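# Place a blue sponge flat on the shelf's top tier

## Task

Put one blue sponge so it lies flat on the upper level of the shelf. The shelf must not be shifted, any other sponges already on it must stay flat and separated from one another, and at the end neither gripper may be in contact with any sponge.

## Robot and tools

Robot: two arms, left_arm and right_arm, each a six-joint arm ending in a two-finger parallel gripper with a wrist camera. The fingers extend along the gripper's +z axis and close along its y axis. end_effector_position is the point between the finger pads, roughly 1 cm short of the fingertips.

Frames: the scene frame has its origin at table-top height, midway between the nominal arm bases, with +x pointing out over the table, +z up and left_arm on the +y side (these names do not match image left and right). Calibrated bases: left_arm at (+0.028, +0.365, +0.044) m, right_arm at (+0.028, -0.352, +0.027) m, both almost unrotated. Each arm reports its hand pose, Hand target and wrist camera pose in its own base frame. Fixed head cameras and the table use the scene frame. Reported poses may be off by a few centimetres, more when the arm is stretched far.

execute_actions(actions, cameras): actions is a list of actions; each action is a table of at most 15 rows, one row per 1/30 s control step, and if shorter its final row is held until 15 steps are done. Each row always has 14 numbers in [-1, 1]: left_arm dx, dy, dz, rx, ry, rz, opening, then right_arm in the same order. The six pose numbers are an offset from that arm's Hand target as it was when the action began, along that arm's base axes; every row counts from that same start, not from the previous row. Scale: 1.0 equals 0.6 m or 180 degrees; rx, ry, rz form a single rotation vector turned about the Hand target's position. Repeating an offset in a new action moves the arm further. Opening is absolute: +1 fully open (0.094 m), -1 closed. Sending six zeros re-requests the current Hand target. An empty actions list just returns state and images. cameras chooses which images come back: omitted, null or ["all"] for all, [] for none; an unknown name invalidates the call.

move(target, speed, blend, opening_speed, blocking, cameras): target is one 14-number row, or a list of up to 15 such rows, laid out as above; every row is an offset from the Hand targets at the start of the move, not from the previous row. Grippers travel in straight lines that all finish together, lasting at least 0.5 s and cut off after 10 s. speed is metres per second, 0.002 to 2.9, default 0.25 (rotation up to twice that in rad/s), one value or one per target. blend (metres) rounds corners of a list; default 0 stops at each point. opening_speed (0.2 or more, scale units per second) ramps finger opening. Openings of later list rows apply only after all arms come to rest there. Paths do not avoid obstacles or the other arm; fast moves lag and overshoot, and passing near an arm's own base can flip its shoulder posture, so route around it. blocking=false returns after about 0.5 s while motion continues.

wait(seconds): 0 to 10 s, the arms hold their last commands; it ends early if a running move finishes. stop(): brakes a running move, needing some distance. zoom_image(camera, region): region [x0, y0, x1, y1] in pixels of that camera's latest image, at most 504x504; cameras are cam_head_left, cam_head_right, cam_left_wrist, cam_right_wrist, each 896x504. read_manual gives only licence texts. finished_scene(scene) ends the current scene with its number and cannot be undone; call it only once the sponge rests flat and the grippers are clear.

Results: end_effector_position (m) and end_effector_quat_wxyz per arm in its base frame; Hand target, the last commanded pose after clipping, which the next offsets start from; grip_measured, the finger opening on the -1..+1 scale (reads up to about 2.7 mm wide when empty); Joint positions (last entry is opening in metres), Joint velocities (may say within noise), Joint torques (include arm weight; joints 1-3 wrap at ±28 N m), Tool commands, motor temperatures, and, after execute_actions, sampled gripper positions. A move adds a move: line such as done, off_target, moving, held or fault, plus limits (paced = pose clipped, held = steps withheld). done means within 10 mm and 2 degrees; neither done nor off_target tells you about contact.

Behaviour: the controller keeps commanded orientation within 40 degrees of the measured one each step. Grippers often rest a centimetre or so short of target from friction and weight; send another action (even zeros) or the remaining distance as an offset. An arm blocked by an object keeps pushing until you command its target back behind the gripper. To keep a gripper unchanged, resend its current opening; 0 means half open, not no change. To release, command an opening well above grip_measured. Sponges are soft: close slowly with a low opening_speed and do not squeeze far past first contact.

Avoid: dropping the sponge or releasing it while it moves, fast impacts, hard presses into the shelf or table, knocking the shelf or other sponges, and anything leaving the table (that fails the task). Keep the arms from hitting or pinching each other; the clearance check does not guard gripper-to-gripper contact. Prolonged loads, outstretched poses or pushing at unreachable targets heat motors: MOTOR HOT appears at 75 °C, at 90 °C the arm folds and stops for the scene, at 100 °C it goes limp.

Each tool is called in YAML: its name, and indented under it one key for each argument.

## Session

execute_actions:
  actions: []

Scene clock: 0.00 s.
left_arm: end_effector_position=(+0.4037, +0.0232, +0.1015) grip_measured=+1.000 end_effector_quat_wxyz=(+0.592, -0.061, +0.803, -0.007) | right_arm: end_effector_position=(+0.4034, -0.0341, +0.1189) grip_measured=+1.000 end_effector_quat_wxyz=(+0.612, +0.054, +0.785, -0.084)
Joint positions: left_arm=[0.048 1.581 0.38 0.898 -0.015 -0.093 0.094] | right_arm=[0 1.563 0.378 0.94 0.199 -0.019 0.094]
Joint velocities: within noise
Joint torques (N m): no reading
Motor temperatures (°C): left_arm=[26 27 28 25 24 27 28] | right_arm=[27 29 26 27 27 28 28]
Heat: left arm: 28 °C; right arm: 29 °C.
Hand target: left_arm +0.4088, +0.0243, +0.1166; +0.610, -0.060, +0.790, -0.004 | right_arm +0.4078, -0.0355, +0.1345; +0.629, +0.060, +0.770, -0.083
Tool commands: left_gripper/opening=+1.0 right_gripper/opening=+1.0

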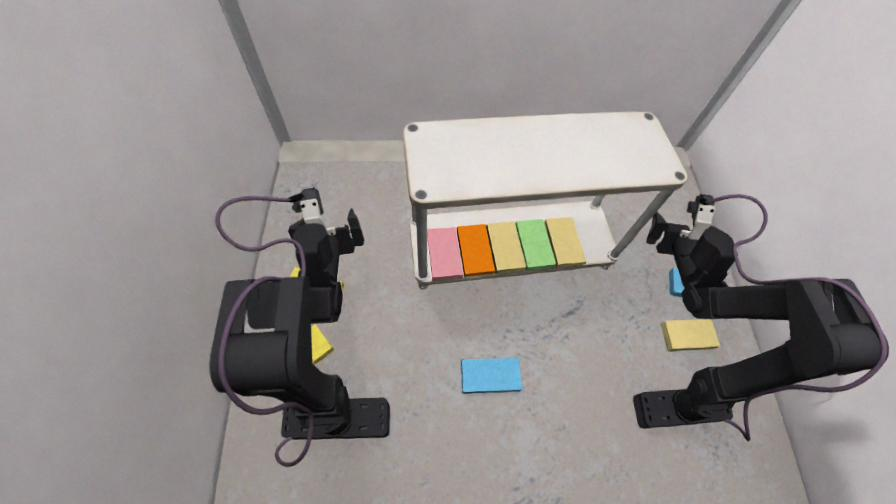

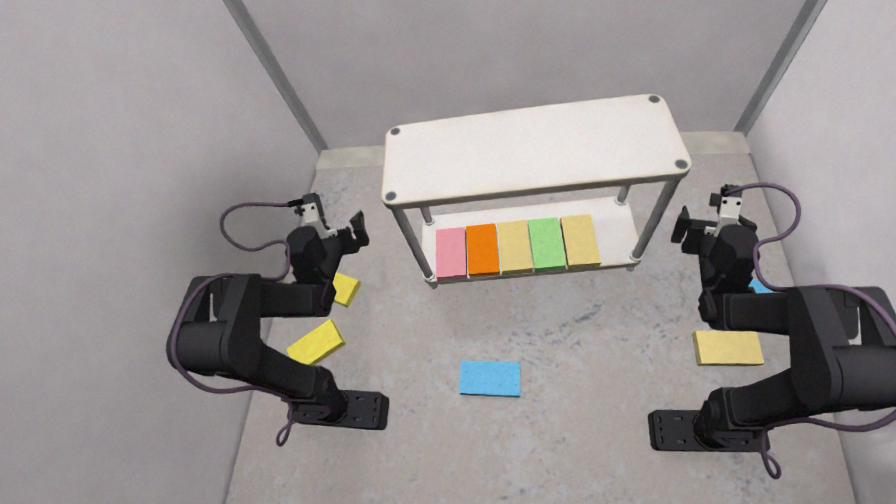

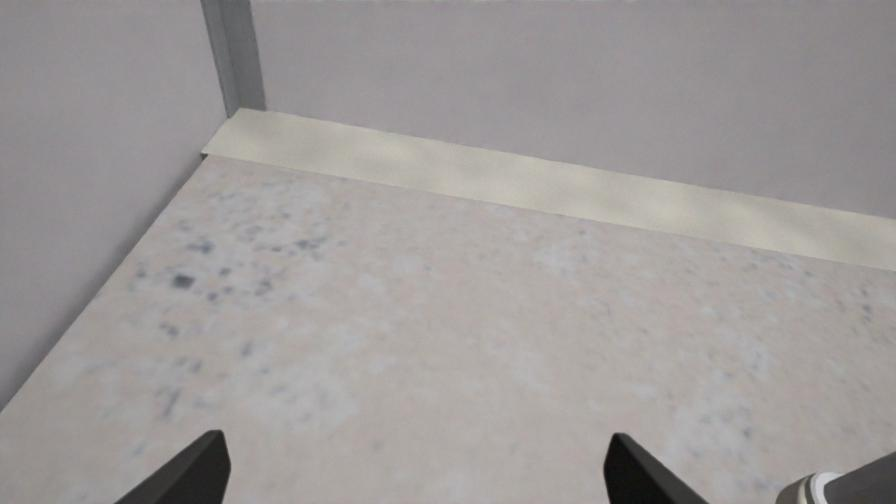

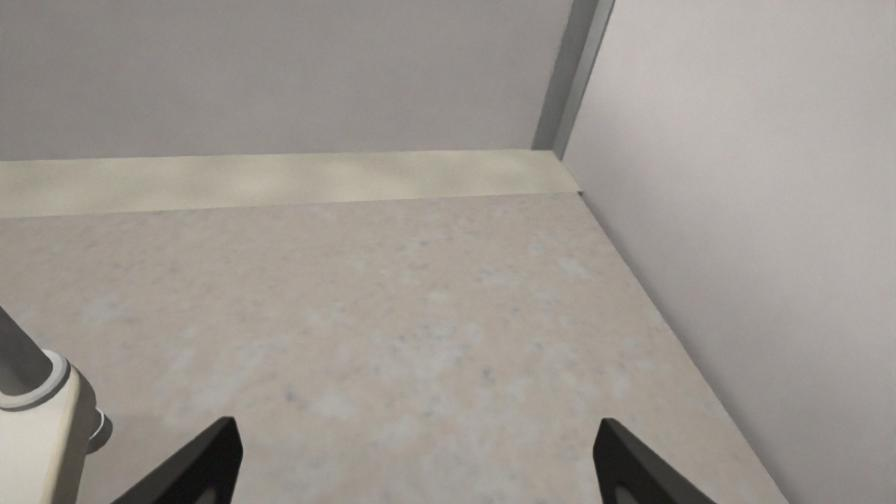

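zoom_image:
  camera: "cam_head_left"
  region: [440, 330, 544, 420]

zoom_image:
  camera: "cam_head_right"
  region: [440, 330, 544, 420]

Scaled by 4.846 from the camera's 896x504 image, which has a finer 1280x720 frame.

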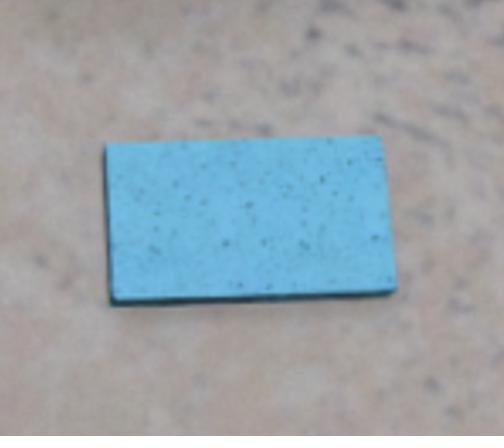

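Scaled by 4.846 from the camera's 896x504 image, which has a finer 1280x720 frame.

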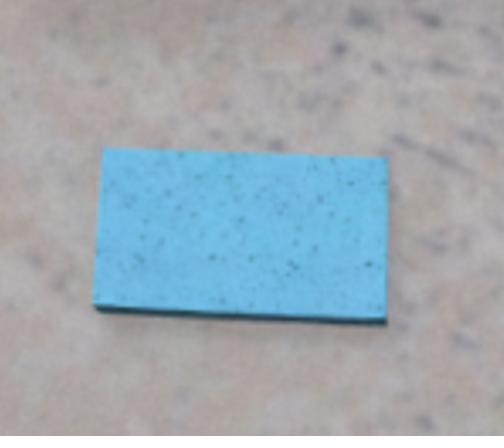

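move:
  target:
    - [-0.2313, -0.0572, 0.0557, 0.0193, 0.2514, -0.053, 1.0, 0, 0, 0, 0, 0, 0, 1.0]
    - [-0.3313, -0.2905, 0.0557, 0.1116, 0.2351, -0.2736, 1.0, 0, 0, 0, 0, 0, 0, 1.0]
    - [-0.5423, -0.5738, -0.061, 0.1276, 0.0965, -0.5284, 1.0, 0, 0, 0, 0, 0, 0, 1.0]
  blend: 0.04
  speed: 0.35
  cameras: ["cam_head_left", "cam_left_wrist"]

Scene clock: 13.30 s.
left_arm: end_effector_position=(+0.0853, -0.3144, +0.0752) grip_measured=+1.000 end_effector_quat_wxyz=(+0.283, +0.645, +0.651, -0.283) | right_arm: end_effector_position=(+0.4034, -0.0341, +0.1189) grip_measured=+1.000 end_effector_quat_wxyz=(+0.612, +0.054, +0.785, -0.084)
Joint positions: left_arm=[-1.143 1.23 0.49 -0.055 0.306 0.292 0.094] | right_arm=[0 1.563 0.378 0.94 0.199 -0.019 0.094]
Joint torques (N m): left_arm=[-0.38 -2.1 4.11 1.92 0.34 0.04] | right_arm=[-0.1 -5.96 5.04 2.25 -0.01 0]
Heat: left arm: 30 °C; right arm: 31 °C.
Hand target: left_arm +0.0834, -0.3200, +0.0800; +0.297, +0.645, +0.637, -0.300 | right_arm +0.4078, -0.0355, +0.1345; +0.629, +0.060, +0.770, -0.083
Off the commanded pose: left_arm 0.008 m, 3 deg | right_arm 0.016 m, 3 deg.
move: off_target (left_arm, right_arm)
Images, in order (width x height): cam_head_left 896x504, cam_left_wrist 896x504.

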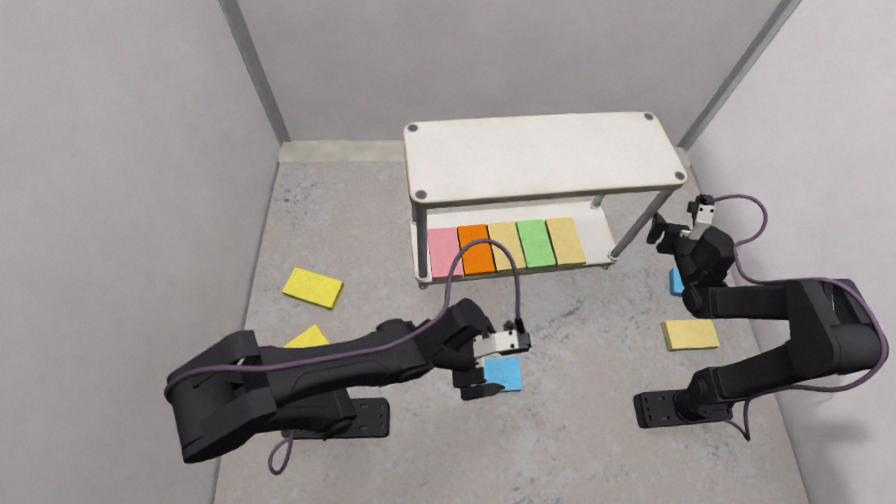

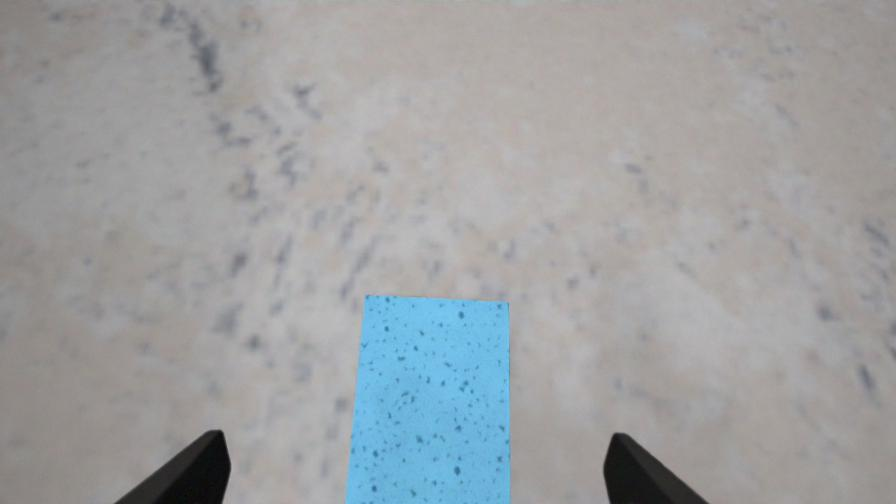

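move:
  target: [-0.007, -0.0135, -0.0917, -0.0139, 0.0003, -0.0056, 1.0, 0, 0, 0, 0, 0, 0, 1.0]
  speed: 0.12
  cameras: ["cam_left_wrist"]

Scene clock: 17.03 s.
left_arm: end_effector_position=(+0.0861, -0.3223, +0.0187) grip_measured=+1.000 end_effector_quat_wxyz=(+0.297, +0.642, +0.642, -0.297) | right_arm: end_effector_position=(+0.4034, -0.0341, +0.1189) grip_measured=+1.000 end_effector_quat_wxyz=(+0.612, +0.054, +0.785, -0.084)
Joint positions: left_arm=[-1.143 1.495 0.341 0.403 0.321 0.286 0.094] | right_arm=[0 1.563 0.378 0.94 0.199 -0.019 0.094]
Joint torques (N m): left_arm=[-0.47 -2.77 2.93 1.98 0.35 -0.07] | right_arm=[-0.09 -5.96 5.05 2.25 -0.01 0.01]
Motor temperatures (°C): left_arm=[26 27 30 28 24 27 28] | right_arm=[27 31 27 32 27 28 28]
Heat: left arm: 30 °C; right arm: 32 °C.
Hand target: left_arm +0.0792, -0.3281, +0.0250; +0.308, +0.644, +0.625, -0.317 | right_arm +0.4078, -0.0355, +0.1345; +0.629, +0.060, +0.770, -0.083
Off the commanded pose: left_arm 0.011 m, 3 deg | right_arm 0.016 m, 3 deg.
move: off_target (left_arm, right_arm)
Images, in order (width x height): cam_left_wrist 896x504.

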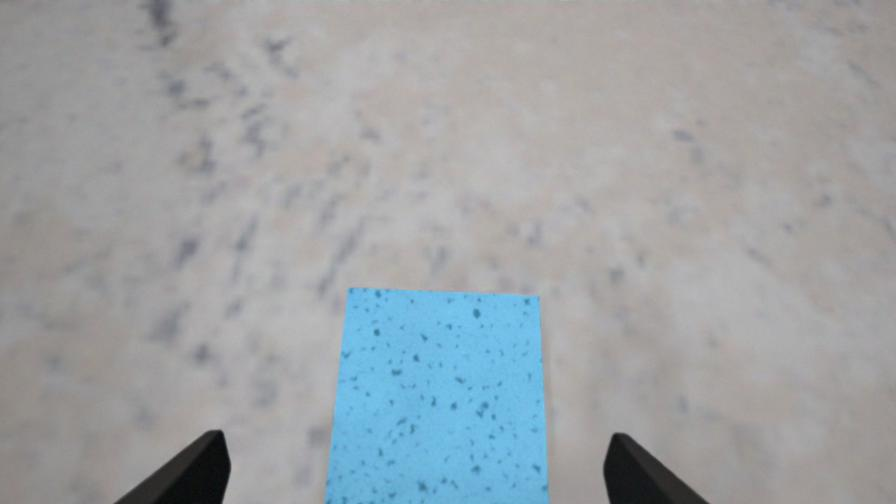

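move:
  target: [-0.0167, 0, -0.0333, 0, 0, 0, 1.0, 0, 0, 0, 0, 0, 0, 1.0]
  speed: 0.1
  cameras: ["cam_left_wrist"]

Scene clock: 19.10 s.
left_arm: end_effector_position=(+0.0713, -0.3229, -0.0010) grip_measured=+1.000 end_effector_quat_wxyz=(+0.291, +0.647, +0.634, -0.306) | right_arm: end_effector_position=(+0.4034, -0.0341, +0.1189) grip_measured=+1.000 end_effector_quat_wxyz=(+0.612, +0.054, +0.785, -0.084)
Joint positions: left_arm=[-1.188 1.604 0.292 0.57 0.317 0.263 0.094] | right_arm=[0 1.563 0.378 0.94 0.199 -0.019 0.094]
Joint torques (N m): left_arm=[-0.46 -2.97 2.52 2 0.03 -0.09] | right_arm=[-0.1 -5.96 5.04 2.25 -0.01 0.01]
Heat: left arm: 30 °C; right arm: 33 °C.
Hand target: left_arm +0.0692, -0.3281, +0.0050; +0.308, +0.644, +0.625, -0.317 | right_arm +0.4078, -0.0355, +0.1345; +0.629, +0.060, +0.770, -0.083
Off the commanded pose: left_arm 0.008 m, 2 deg | right_arm 0.016 m, 3 deg.
move: off_target (right_arm)
Images, in order (width x height): cam_left_wrist 896x504.

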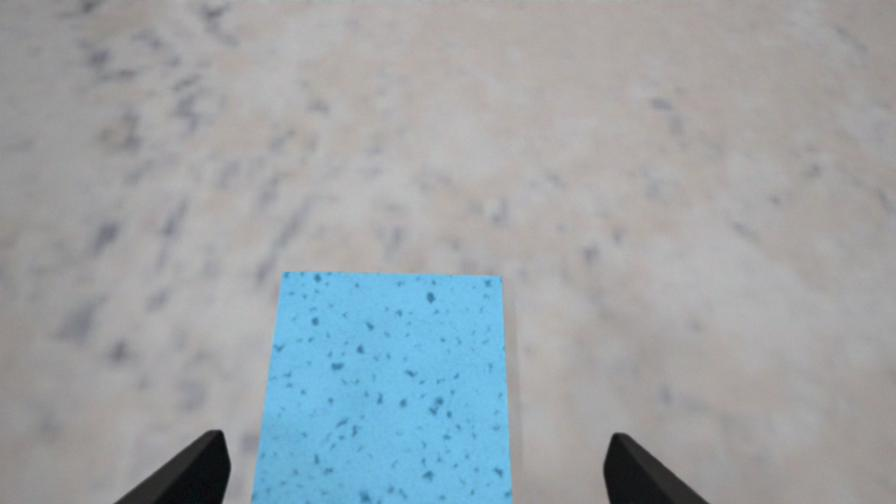

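move:
  target: [0.0238, 0, 0, 0, 0, 0.0056, 1.0, 0, 0, 0, 0, 0, 0, 1.0]
  speed: 0.08
  cameras: ["cam_left_wrist"]

Scene clock: 21.37 s.
left_arm: end_effector_position=(+0.0794, -0.3190, -0.0057) grip_measured=+1.000 end_effector_quat_wxyz=(+0.290, +0.641, +0.645, -0.299) | right_arm: end_effector_position=(+0.4034, -0.0341, +0.1189) grip_measured=+1.000 end_effector_quat_wxyz=(+0.612, +0.054, +0.785, -0.084)
Joint positions: left_arm=[-1.16 1.619 0.292 0.57 0.317 0.266 0.094] | right_arm=[0 1.563 0.378 0.94 0.199 -0.019 0.094]
Joint torques (N m): left_arm=[0.47 -3.02 3.73 1.87 0.31 0.06] | right_arm=[-0.09 -5.96 5.05 2.25 -0.01 0.01]
Heat: left arm: 29 °C; right arm: 33 °C.
Hand target: left_arm +0.0835, -0.3281, +0.0050; +0.311, +0.638, +0.630, -0.314 | right_arm +0.4078, -0.0355, +0.1345; +0.629, +0.060, +0.770, -0.083
Off the commanded pose: left_arm 0.015 m, 3 deg | right_arm 0.016 m, 3 deg.
move: off_target (left_arm, right_arm)
Images, in order (width x height): cam_left_wrist 896x504.

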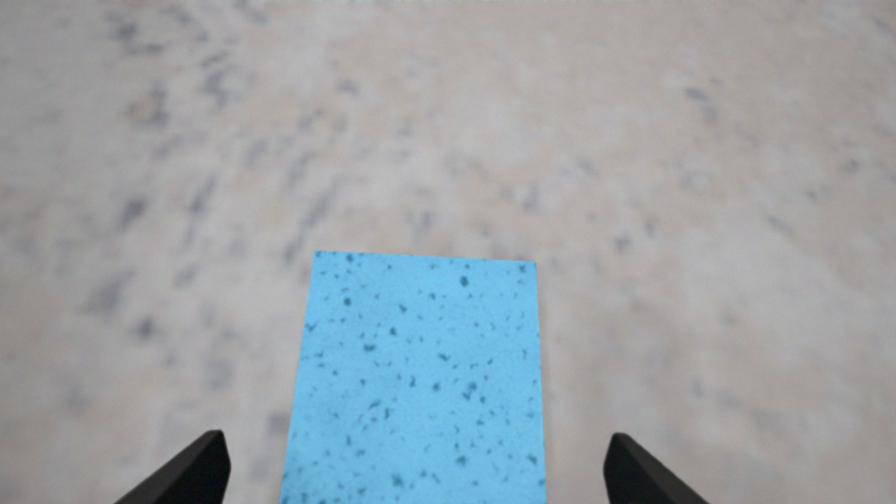

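move:
  target: [0, 0, -0.03, 0, 0, 0, 1.0, 0, 0, 0, 0, 0, 0, 1.0]
  speed: 0.06
  cameras: ["cam_left_wrist"]

Scene clock: 23.53 s.
left_arm: end_effector_position=(+0.0815, -0.3238, -0.0202) grip_measured=+1.000 end_effector_quat_wxyz=(+0.293, +0.640, +0.644, -0.301) | right_arm: end_effector_position=(+0.4034, -0.0341, +0.1189) grip_measured=+1.000 end_effector_quat_wxyz=(+0.612, +0.054, +0.785, -0.084)
Joint positions: left_arm=[-1.16 1.739 0.292 0.697 0.317 0.266 0.094] | right_arm=[0 1.563 0.378 0.94 0.199 -0.019 0.094]
Joint torques (N m): left_arm=[0.44 -3.32 2.06 1.99 0.32 0.05] | right_arm=[-0.1 -5.94 5.04 2.25 -0.01 0]
Heat: left arm: 29 °C; right arm: 33 °C.
Hand target: left_arm +0.0835, -0.3281, -0.0130; +0.311, +0.638, +0.630, -0.314 | right_arm +0.4078, -0.0355, +0.1345; +0.629, +0.060, +0.770, -0.083
Off the commanded pose: left_arm 0.009 m, 3 deg | right_arm 0.016 m, 3 deg.
move: off_target (left_arm, right_arm)
Images, in order (width x height): cam_left_wrist 896x504.

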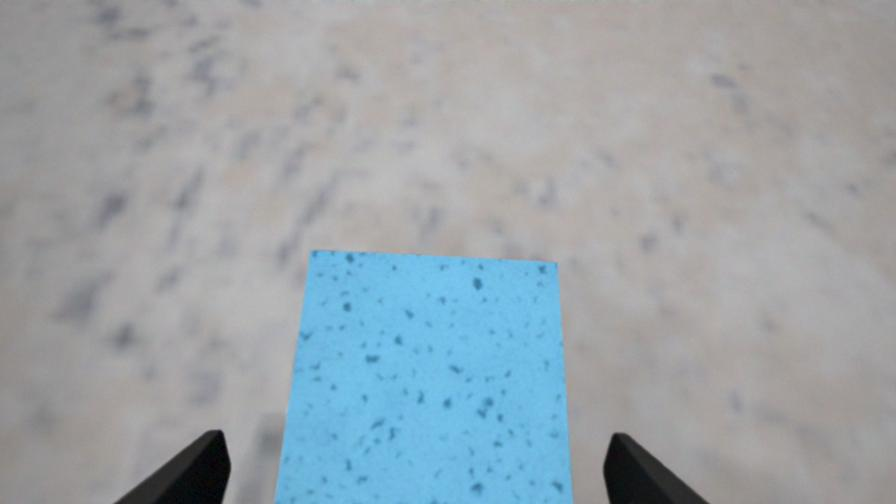

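move:
  target: [0, 0, 0, 0, 0, 0, 0.27, 0, 0, 0, 0, 0, 0, 1.0]
  opening_speed: 0.4
  speed: 0.06
  cameras: ["cam_left_wrist"]

Scene clock: 26.33 s.
left_arm: end_effector_position=(+0.0819, -0.3247, -0.0191) grip_measured=+0.329 end_effector_quat_wxyz=(+0.296, +0.640, +0.642, -0.302) | right_arm: end_effector_position=(+0.4034, -0.0341, +0.1189) grip_measured=+1.000 end_effector_quat_wxyz=(+0.612, +0.054, +0.785, -0.084)
Joint positions: left_arm=[-1.16 1.739 0.292 0.703 0.317 0.266 0.062] | right_arm=[0 1.563 0.378 0.94 0.199 -0.019 0.094]
Joint torques (N m): left_arm=[0.44 -3.22 2.07 1.93 0.29 0.03] | right_arm=[-0.09 -5.96 5.05 2.25 -0.01 0]
Heat: left arm: 30 °C; right arm: 34 °C.
Hand target: left_arm +0.0835, -0.3281, -0.0130; +0.311, +0.638, +0.630, -0.314 | right_arm +0.4078, -0.0355, +0.1345; +0.629, +0.060, +0.770, -0.083
Off the commanded pose: left_arm 0.007 m, 3 deg | right_arm 0.016 m, 3 deg.
move: off_target (left_arm, right_arm)
Images, in order (width x height): cam_left_wrist 896x504.

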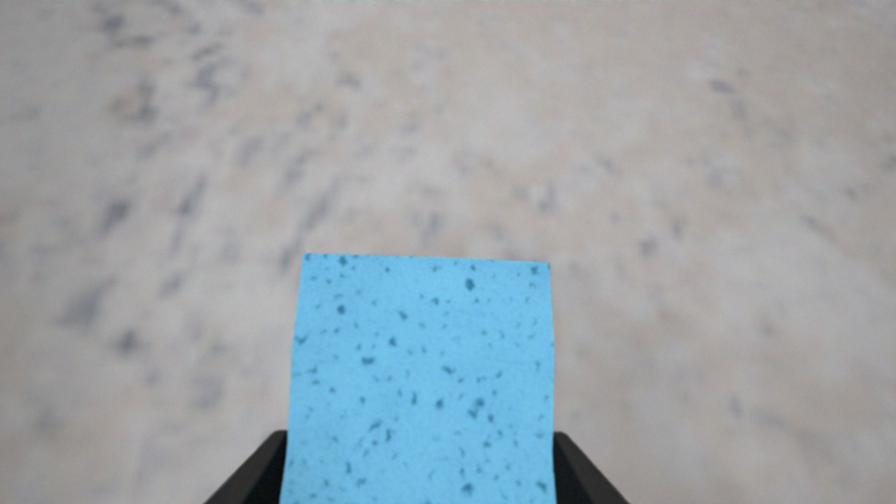

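move:
  target:
    - [0, 0, 0.1217, 0, 0, 0, 0.27, 0, 0, 0, 0, 0, 0, 1.0]
    - [0.1942, -0.0032, 0.6883, -0.0027, -0.0005, 0.115, 0.27, 0, 0, 0, 0, 0, 0, 1.0]
  blend: 0.03
  speed: [0.15, 0.25]
  cameras: ["cam_head_left", "cam_left_wrist"]

Scene clock: 31.07 s.
left_arm: end_effector_position=(+0.2010, -0.3371, +0.3857) grip_measured=+0.324 end_effector_quat_wxyz=(+0.357, +0.521, +0.732, -0.254) | right_arm: end_effector_position=(+0.4034, -0.0341, +0.1189) grip_measured=+1.000 end_effector_quat_wxyz=(+0.612, +0.054, +0.785, -0.084)
Joint positions: left_arm=[-0.926 1.515 1.95 -1.122 0.244 0.196 0.062] | right_arm=[0 1.563 0.378 0.94 0.199 -0.019 0.094]
Joint torques (N m): left_arm=[0.42 -3.89 8.76 1.15 0 -0.05] | right_arm=[-0.09 -5.94 5.05 2.25 -0.01 0]
Heat: left arm: 30 °C; right arm: 35 °C.
Hand target: left_arm +0.2000, -0.3300, +0.4000; +0.365, +0.514, +0.733, -0.255 | right_arm +0.4078, -0.0355, +0.1345; +0.629, +0.060, +0.770, -0.083
Off the commanded pose: left_arm 0.016 m, 1 deg | right_arm 0.016 m, 3 deg.
move: off_target (left_arm, right_arm)
Images, in order (width x height): cam_head_left 896x504, cam_left_wrist 896x504.

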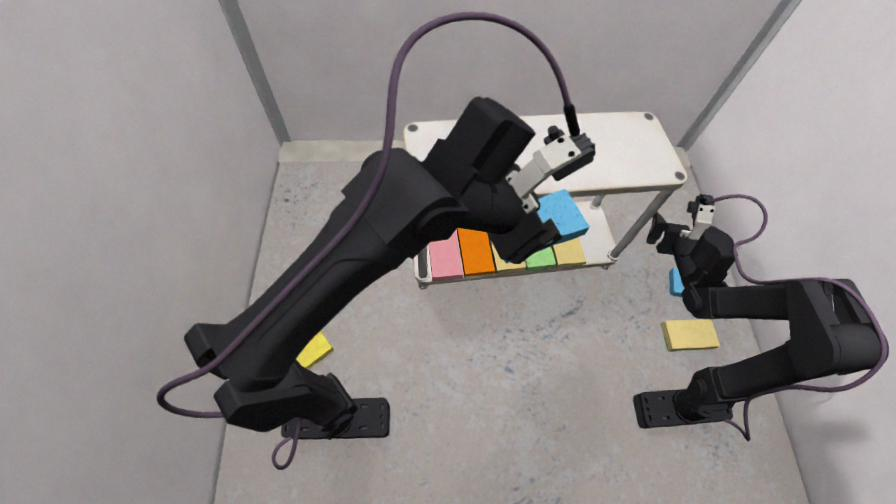

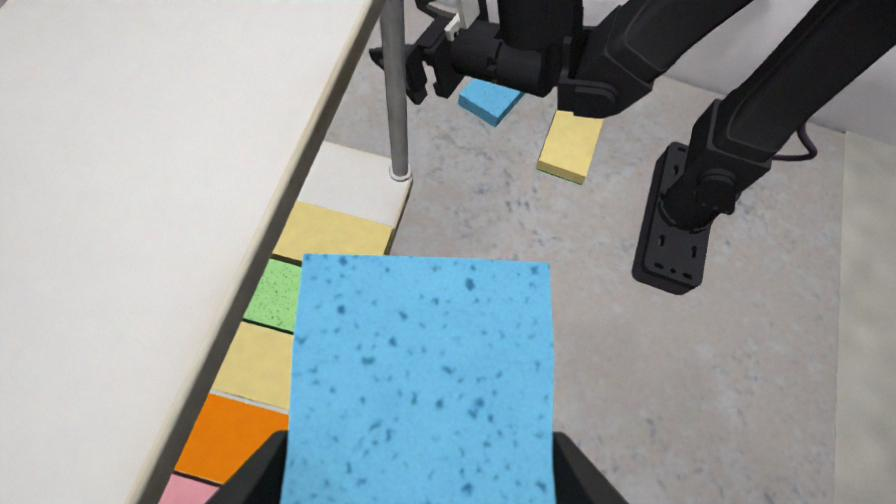

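move:
  target: [0.3017, 0.06, -0.025, -0.0049, -0.0026, 0.0833, 0.27, 0, 0, 0, 0, 0, 0, 1.0]
  speed: 0.18
  cameras: ["cam_head_left", "cam_left_wrist"]

Scene clock: 33.63 s.
left_arm: end_effector_position=(+0.3874, -0.2891, +0.3676) grip_measured=+0.324 end_effector_quat_wxyz=(+0.388, +0.401, +0.806, -0.197) | right_arm: end_effector_position=(+0.4034, -0.0341, +0.1189) grip_measured=+1.000 end_effector_quat_wxyz=(+0.612, +0.054, +0.785, -0.084)
Joint positions: left_arm=[-0.53 1.871 2.283 -1.122 0.312 0.249 0.062] | right_arm=[0 1.563 0.378 0.94 0.199 -0.019 0.094]
Joint torques (N m): left_arm=[0.06 -6.69 8.54 1.36 0.33 0.06] | right_arm=[-0.09 -5.96 5.04 2.26 -0.01 0]
Heat: left arm: 30 °C; right arm: 35 °C.
Hand target: left_arm +0.3810, -0.2940, +0.3850; +0.402, +0.412, +0.790, -0.209 | right_arm +0.4078, -0.0355, +0.1345; +0.629, +0.060, +0.770, -0.083
Off the commanded pose: left_arm 0.019 m, 3 deg | right_arm 0.016 m, 3 deg.
move: off_target (left_arm, right_arm)
Images, in order (width x height): cam_head_left 896x504, cam_left_wrist 896x504.

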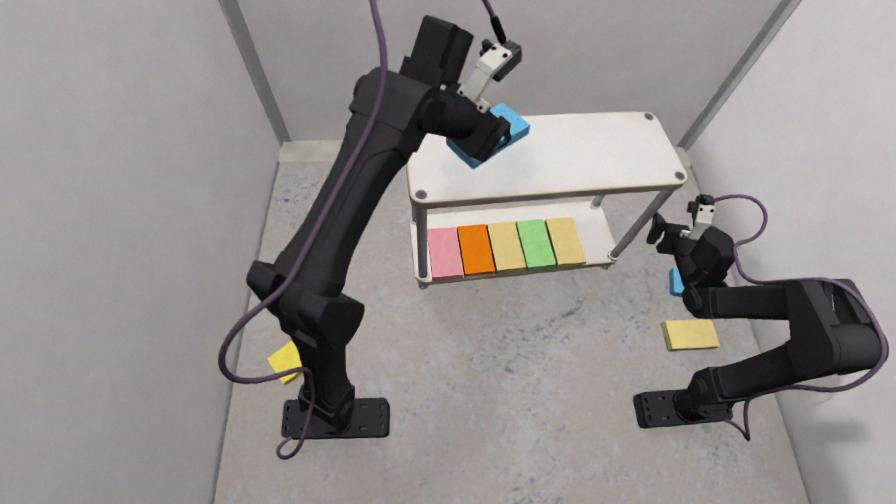

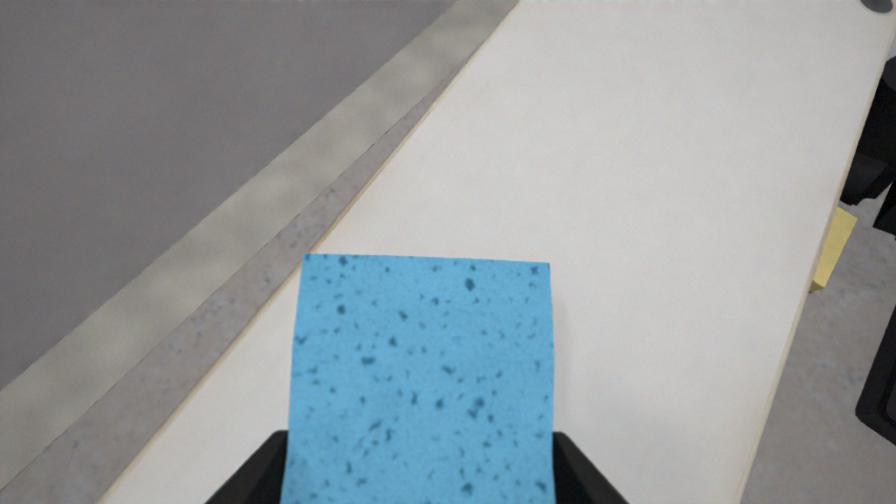

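move:
  target: [-0.0083, 0, -0.0467, 0.0067, 0.0049, 0, 0.27, 0, 0, 0, 0, 0, 0, 1.0]
  speed: 0.08
  cameras: ["cam_left_wrist"]

Scene clock: 35.67 s.
left_arm: end_effector_position=(+0.3839, -0.2894, +0.3376) grip_measured=+0.324 end_effector_quat_wxyz=(+0.364, +0.409, +0.814, -0.195) | right_arm: end_effector_position=(+0.4034, -0.0341, +0.1189) grip_measured=+1.000 end_effector_quat_wxyz=(+0.612, +0.054, +0.785, -0.084)
Joint positions: left_arm=[-0.533 1.834 2.136 -1.067 0.315 0.263 0.062] | right_arm=[0 1.563 0.378 0.94 0.199 -0.019 0.094]
Joint torques (N m): left_arm=[-0.47 -9.81 3.69 1.8 0.19 0.03] | right_arm=[-0.09 -5.96 5.05 2.25 -0.01 0]
Heat: left arm: 31 °C; right arm: 35 °C.
Hand target: left_arm +0.3760, -0.2940, +0.3570; +0.392, +0.414, +0.796, -0.204 | right_arm +0.4078, -0.0355, +0.1345; +0.629, +0.060, +0.770, -0.083
Off the commanded pose: left_arm 0.021 m, 4 deg | right_arm 0.016 m, 3 deg.
move: off_target (left_arm, right_arm)
Images, in order (width x height): cam_left_wrist 896x504.

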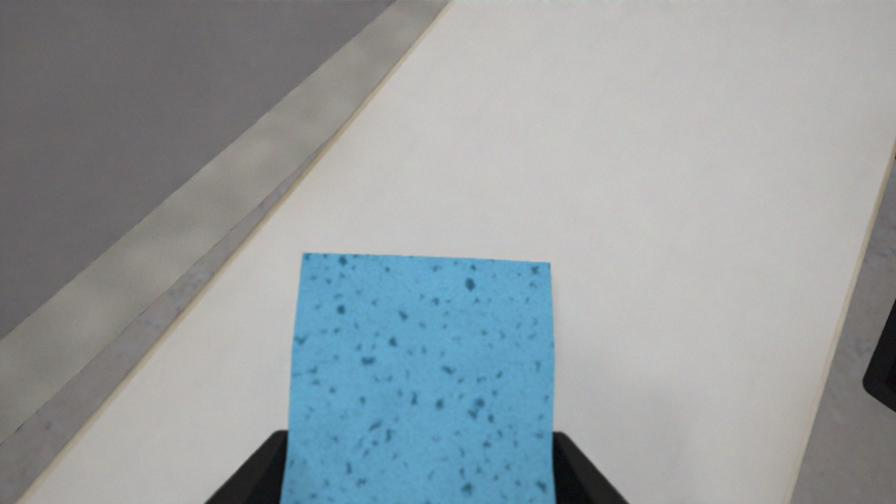

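move:
  target: [0, 0, -0.0133, -0.004, -0.0069, 0, 0.27, 0, 0, 0, 0, 0, 0, 1.0]
  speed: 0.05
  cameras: ["cam_left_wrist"]

Scene clock: 37.20 s.
left_arm: end_effector_position=(+0.3838, -0.2893, +0.3377) grip_measured=+0.324 end_effector_quat_wxyz=(+0.386, +0.405, +0.805, -0.198) | right_arm: end_effector_position=(+0.4034, -0.0341, +0.1189) grip_measured=+1.000 end_effector_quat_wxyz=(+0.612, +0.054, +0.785, -0.084)
Joint positions: left_arm=[-0.533 1.776 2.023 -0.963 0.315 0.256 0.062] | right_arm=[0 1.563 0.378 0.94 0.199 -0.019 0.094]
Joint torques (N m): left_arm=[-0.53 -8.8 3.55 1.77 0.15 0.02] | right_arm=[-0.09 -5.96 5.05 2.25 -0.01 0.01]
Heat: left arm: 30 °C; right arm: 35 °C.
Hand target: left_arm +0.3760, -0.2940, +0.3490; +0.403, +0.414, +0.790, -0.204 | right_arm +0.4078, -0.0355, +0.1345; +0.629, +0.060, +0.770, -0.083
Off the commanded pose: left_arm 0.014 m, 3 deg | right_arm 0.016 m, 3 deg.
move: off_target (left_arm, right_arm)
Images, in order (width x height): cam_left_wrist 896x504.

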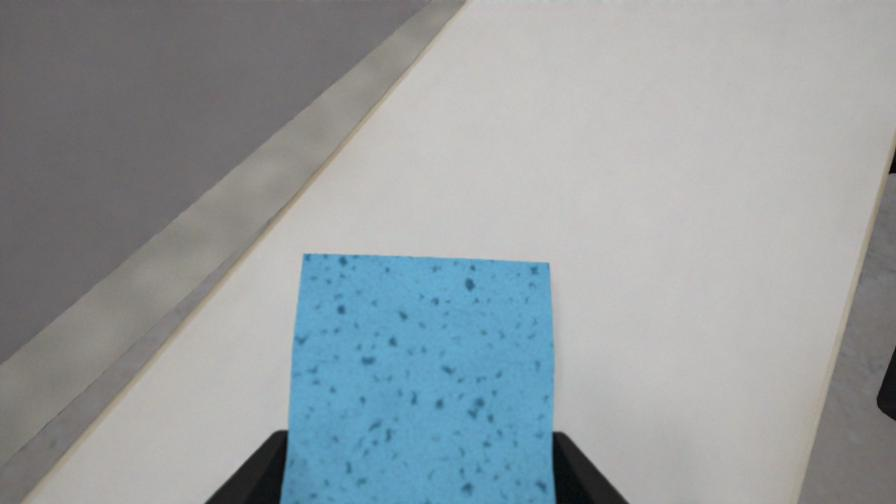

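move:
  target: [0, 0, -0.015, 0.0045, 0.0032, 0, 0.27, 0, 0, 0, 0, 0, 0, 1.0]
  speed: 0.05
  cameras: ["cam_left_wrist"]

Scene clock: 38.67 s.
left_arm: end_effector_position=(+0.3840, -0.2895, +0.3368) grip_measured=+0.324 end_effector_quat_wxyz=(+0.390, +0.405, +0.803, -0.199) | right_arm: end_effector_position=(+0.4034, -0.0341, +0.1189) grip_measured=+1.000 end_effector_quat_wxyz=(+0.612, +0.054, +0.785, -0.084)
Joint positions: left_arm=[-0.533 1.765 1.998 -0.94 0.315 0.254 0.062] | right_arm=[0 1.563 0.378 0.94 0.199 -0.019 0.094]
Joint torques (N m): left_arm=[-0.65 -8.01 3.32 1.62 0.11 0.07] | right_arm=[-0.09 -5.96 5.05 2.25 -0.01 0]
Heat: left arm: 30 °C; right arm: 35 °C.
Hand target: left_arm +0.3760, -0.2940, +0.3400; +0.396, +0.416, +0.794, -0.201 | right_arm +0.4078, -0.0355, +0.1345; +0.629, +0.060, +0.770, -0.083
Off the commanded pose: left_arm 0.010 m, 2 deg | right_arm 0.016 m, 3 deg.
move: off_target (right_arm)
Images, in order (width x height): cam_left_wrist 896x504.

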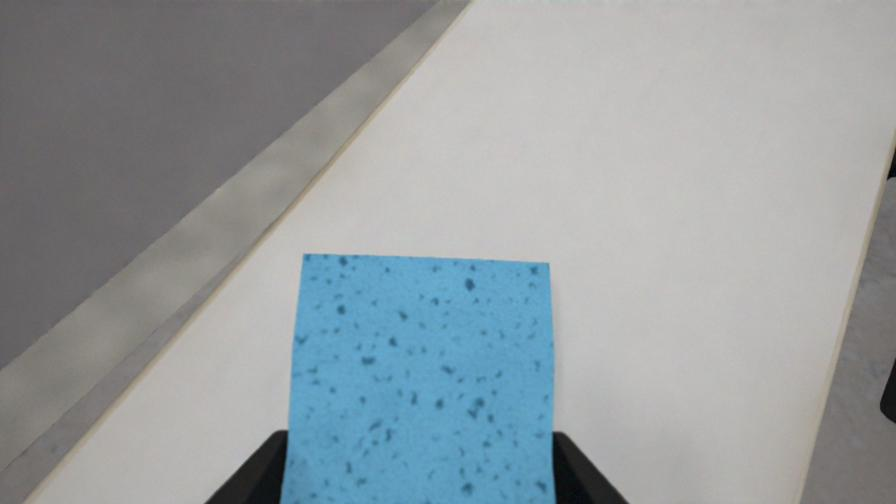

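move:
  target: [0, 0, -0.005, 0.0127, 0.0089, 0, 0.27, 0, 0, 0, 0, 0, 0, 1.0]
  speed: 0.05
  cameras: ["cam_left_wrist", "cam_head_left"]

Scene clock: 40.13 s.
left_arm: end_effector_position=(+0.3830, -0.2913, +0.3378) grip_measured=+0.324 end_effector_quat_wxyz=(+0.392, +0.411, +0.800, -0.194) | right_arm: end_effector_position=(+0.4034, -0.0341, +0.1189) grip_measured=+1.000 end_effector_quat_wxyz=(+0.612, +0.054, +0.785, -0.084)
Joint positions: left_arm=[-0.541 1.767 2.004 -0.943 0.306 0.266 0.062] | right_arm=[0 1.563 0.378 0.94 0.199 -0.019 0.094]
Joint torques (N m): left_arm=[-0.59 -5.37 8.32 0.95 0.01 0.06] | right_arm=[-0.09 -5.96 5.05 2.25 -0.01 0]
Heat: left arm: 30 °C; right arm: 36 °C.
Hand target: left_arm +0.3760, -0.2940, +0.3370; +0.377, +0.421, +0.803, -0.191 | right_arm +0.4078, -0.0355, +0.1345; +0.629, +0.060, +0.770, -0.083
Off the commanded pose: left_arm 0.008 m, 2 deg | right_arm 0.016 m, 3 deg.
move: off_target (right_arm)
Images, in order (width x height): cam_head_left 896x504, cam_left_wrist 896x504.

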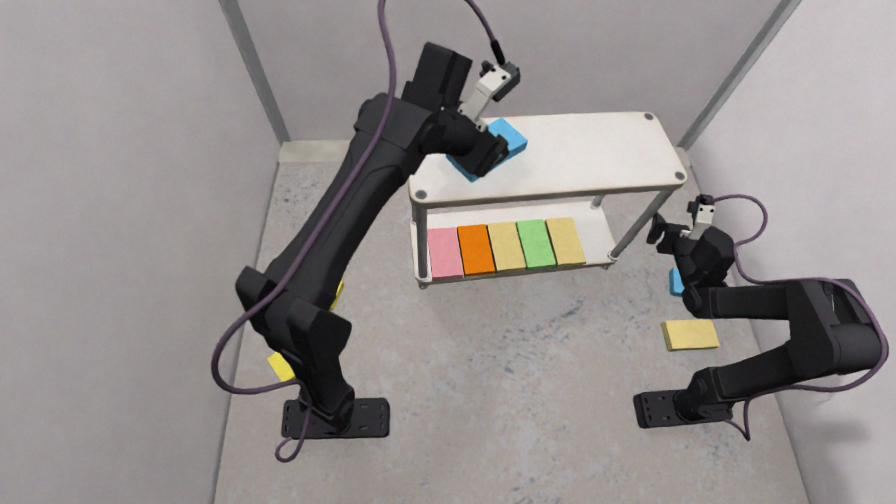

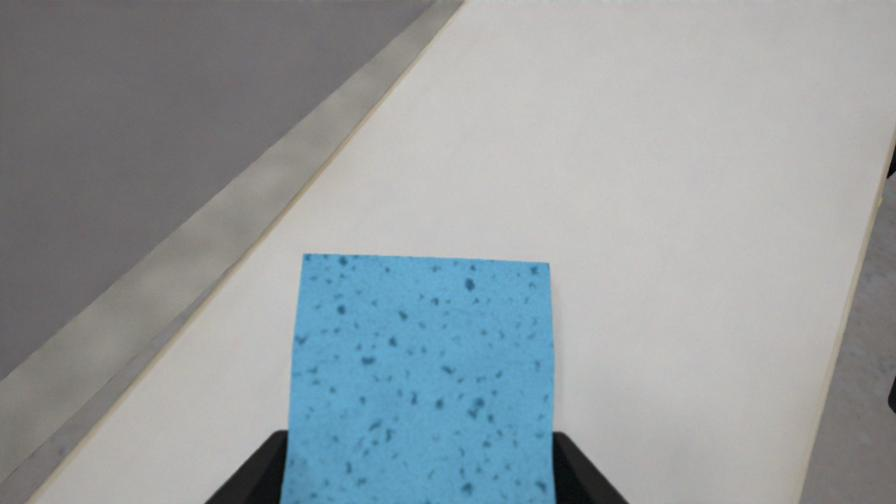

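move:
  target: [0, 0, -0.0083, 0.0095, 0.0067, 0, 0.27, 0, 0, 0, 0, 0, 0, 1.0]
  speed: 0.05
  cameras: ["cam_left_wrist"]

Scene clock: 41.70 s.
left_arm: end_effector_position=(+0.3836, -0.2924, +0.3365) grip_measured=+0.324 end_effector_quat_wxyz=(+0.382, +0.414, +0.804, -0.189) | right_arm: end_effector_position=(+0.4034, -0.0341, +0.1189) grip_measured=+1.000 end_effector_quat_wxyz=(+0.612, +0.054, +0.785, -0.084)
Joint positions: left_arm=[-0.545 1.794 2.053 -0.987 0.297 0.271 0.062] | right_arm=[0 1.563 0.378 0.94 0.199 -0.019 0.094]
Joint torques (N m): left_arm=[-0.54 -5.33 7.99 0.87 -0.02 0.08] | right_arm=[-0.09 -5.96 5.05 2.25 -0.01 0.01]
Heat: left arm: 31 °C; right arm: 36 °C.
Hand target: left_arm +0.3760, -0.2940, +0.3320; +0.362, +0.425, +0.810, -0.183 | right_arm +0.4078, -0.0355, +0.1345; +0.629, +0.060, +0.770, -0.083
Off the commanded pose: left_arm 0.009 m, 3 deg | right_arm 0.016 m, 3 deg.
move: off_target (left_arm, right_arm)
Images, in order (width x height): cam_left_wrist 896x504.

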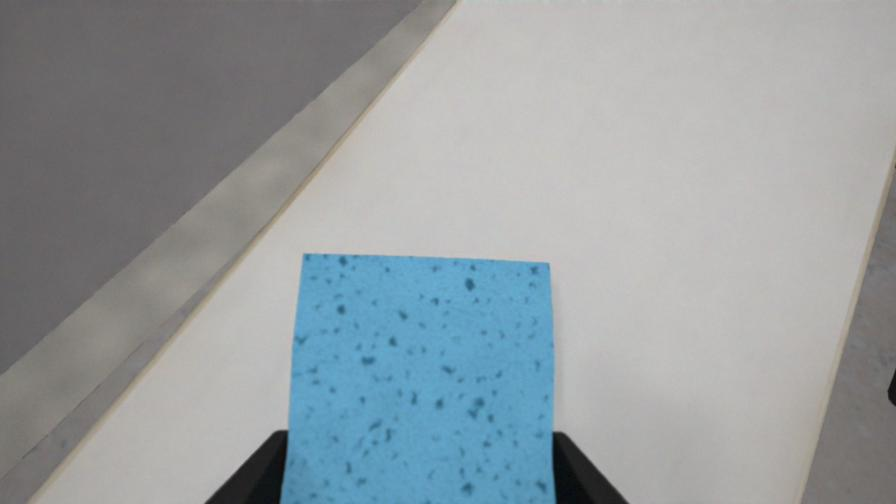

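move:
  target:
    - [0, 0, 0, 0, 0, 0, 1.0, 0, 0, 0, 0, 0, 0, 1.0]
    - [0, 0, 0.0717, 0, 0, 0, 1.0, 0, 0, 0, 0, 0, 0, 1.0]
    - [-0.0297, 0.0403, 0.0967, 0, 0, 0, 1.0, 0, 0, 0, 0, 0, 0, 1.0]
  opening_speed: 0.6
  speed: 0.08
  blend: 0.01
  cameras: ["cam_left_wrist", "cam_head_left", "cam_head_right"]

Scene clock: 46.83 s.
left_arm: end_effector_position=(+0.3660, -0.2773, +0.3741) grip_measured=+0.998 end_effector_quat_wxyz=(+0.352, +0.422, +0.816, -0.178) | right_arm: end_effector_position=(+0.4034, -0.0341, +0.1189) grip_measured=+1.000 end_effector_quat_wxyz=(+0.612, +0.054, +0.785, -0.084)
Joint positions: left_arm=[-0.539 1.937 2.504 -1.369 0.29 0.297 0.094] | right_arm=[0 1.563 0.378 0.94 0.199 -0.019 0.094]
Joint torques (N m): left_arm=[0.5 -7.6 7.58 1.08 0.28 0.05] | right_arm=[-0.09 -5.96 5.05 2.25 -0.01 0]
Heat: left arm: 31 °C; right arm: 36 °C.
Hand target: left_arm +0.3582, -0.2699, +0.3900; +0.362, +0.425, +0.810, -0.183 | right_arm +0.4078, -0.0355, +0.1345; +0.629, +0.060, +0.770, -0.083
Off the commanded pose: left_arm 0.019 m, 1 deg | right_arm 0.016 m, 3 deg.
move: off_target (left_arm, right_arm); blend cut to 0 m at target 1
Images, in order (width x height): cam_head_left 896x504, cam_head_right 896x504, cam_left_wrist 896x504.

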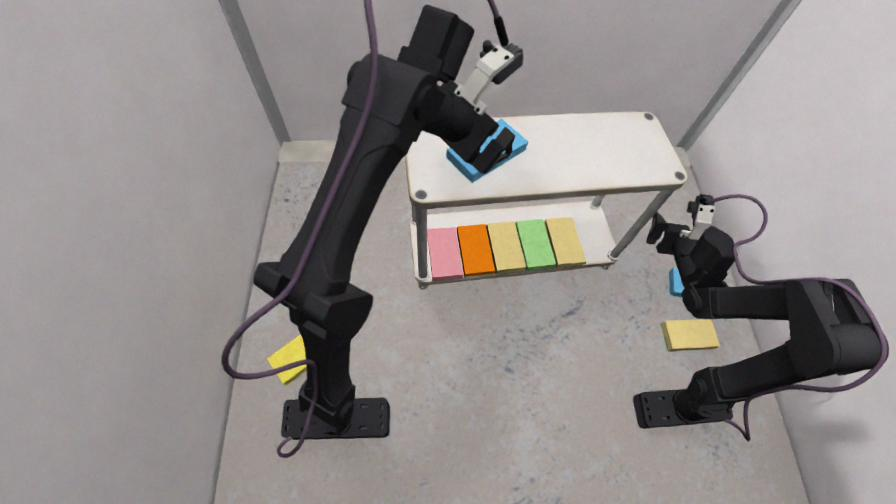

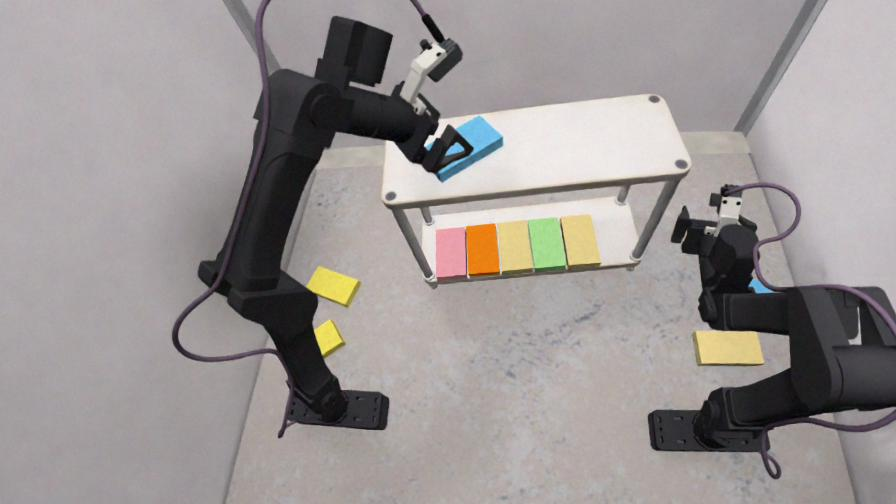

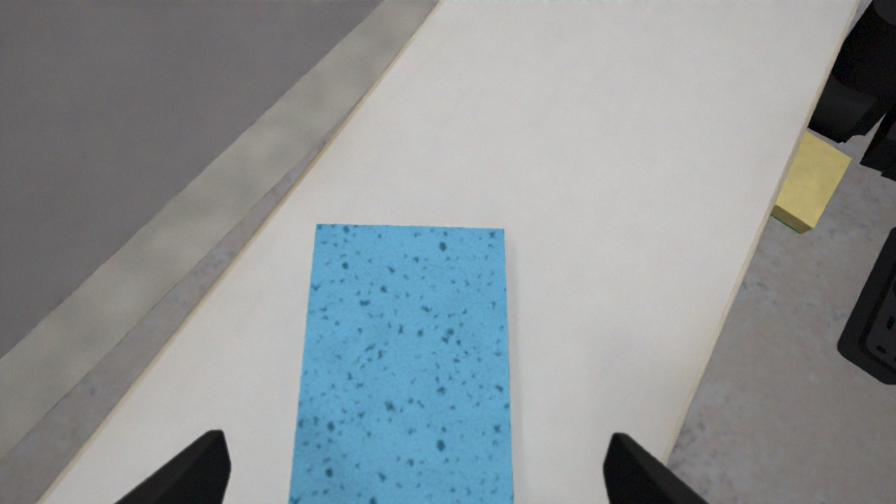

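finished_scene:
  scene: 2

The scene is finished: the task was done.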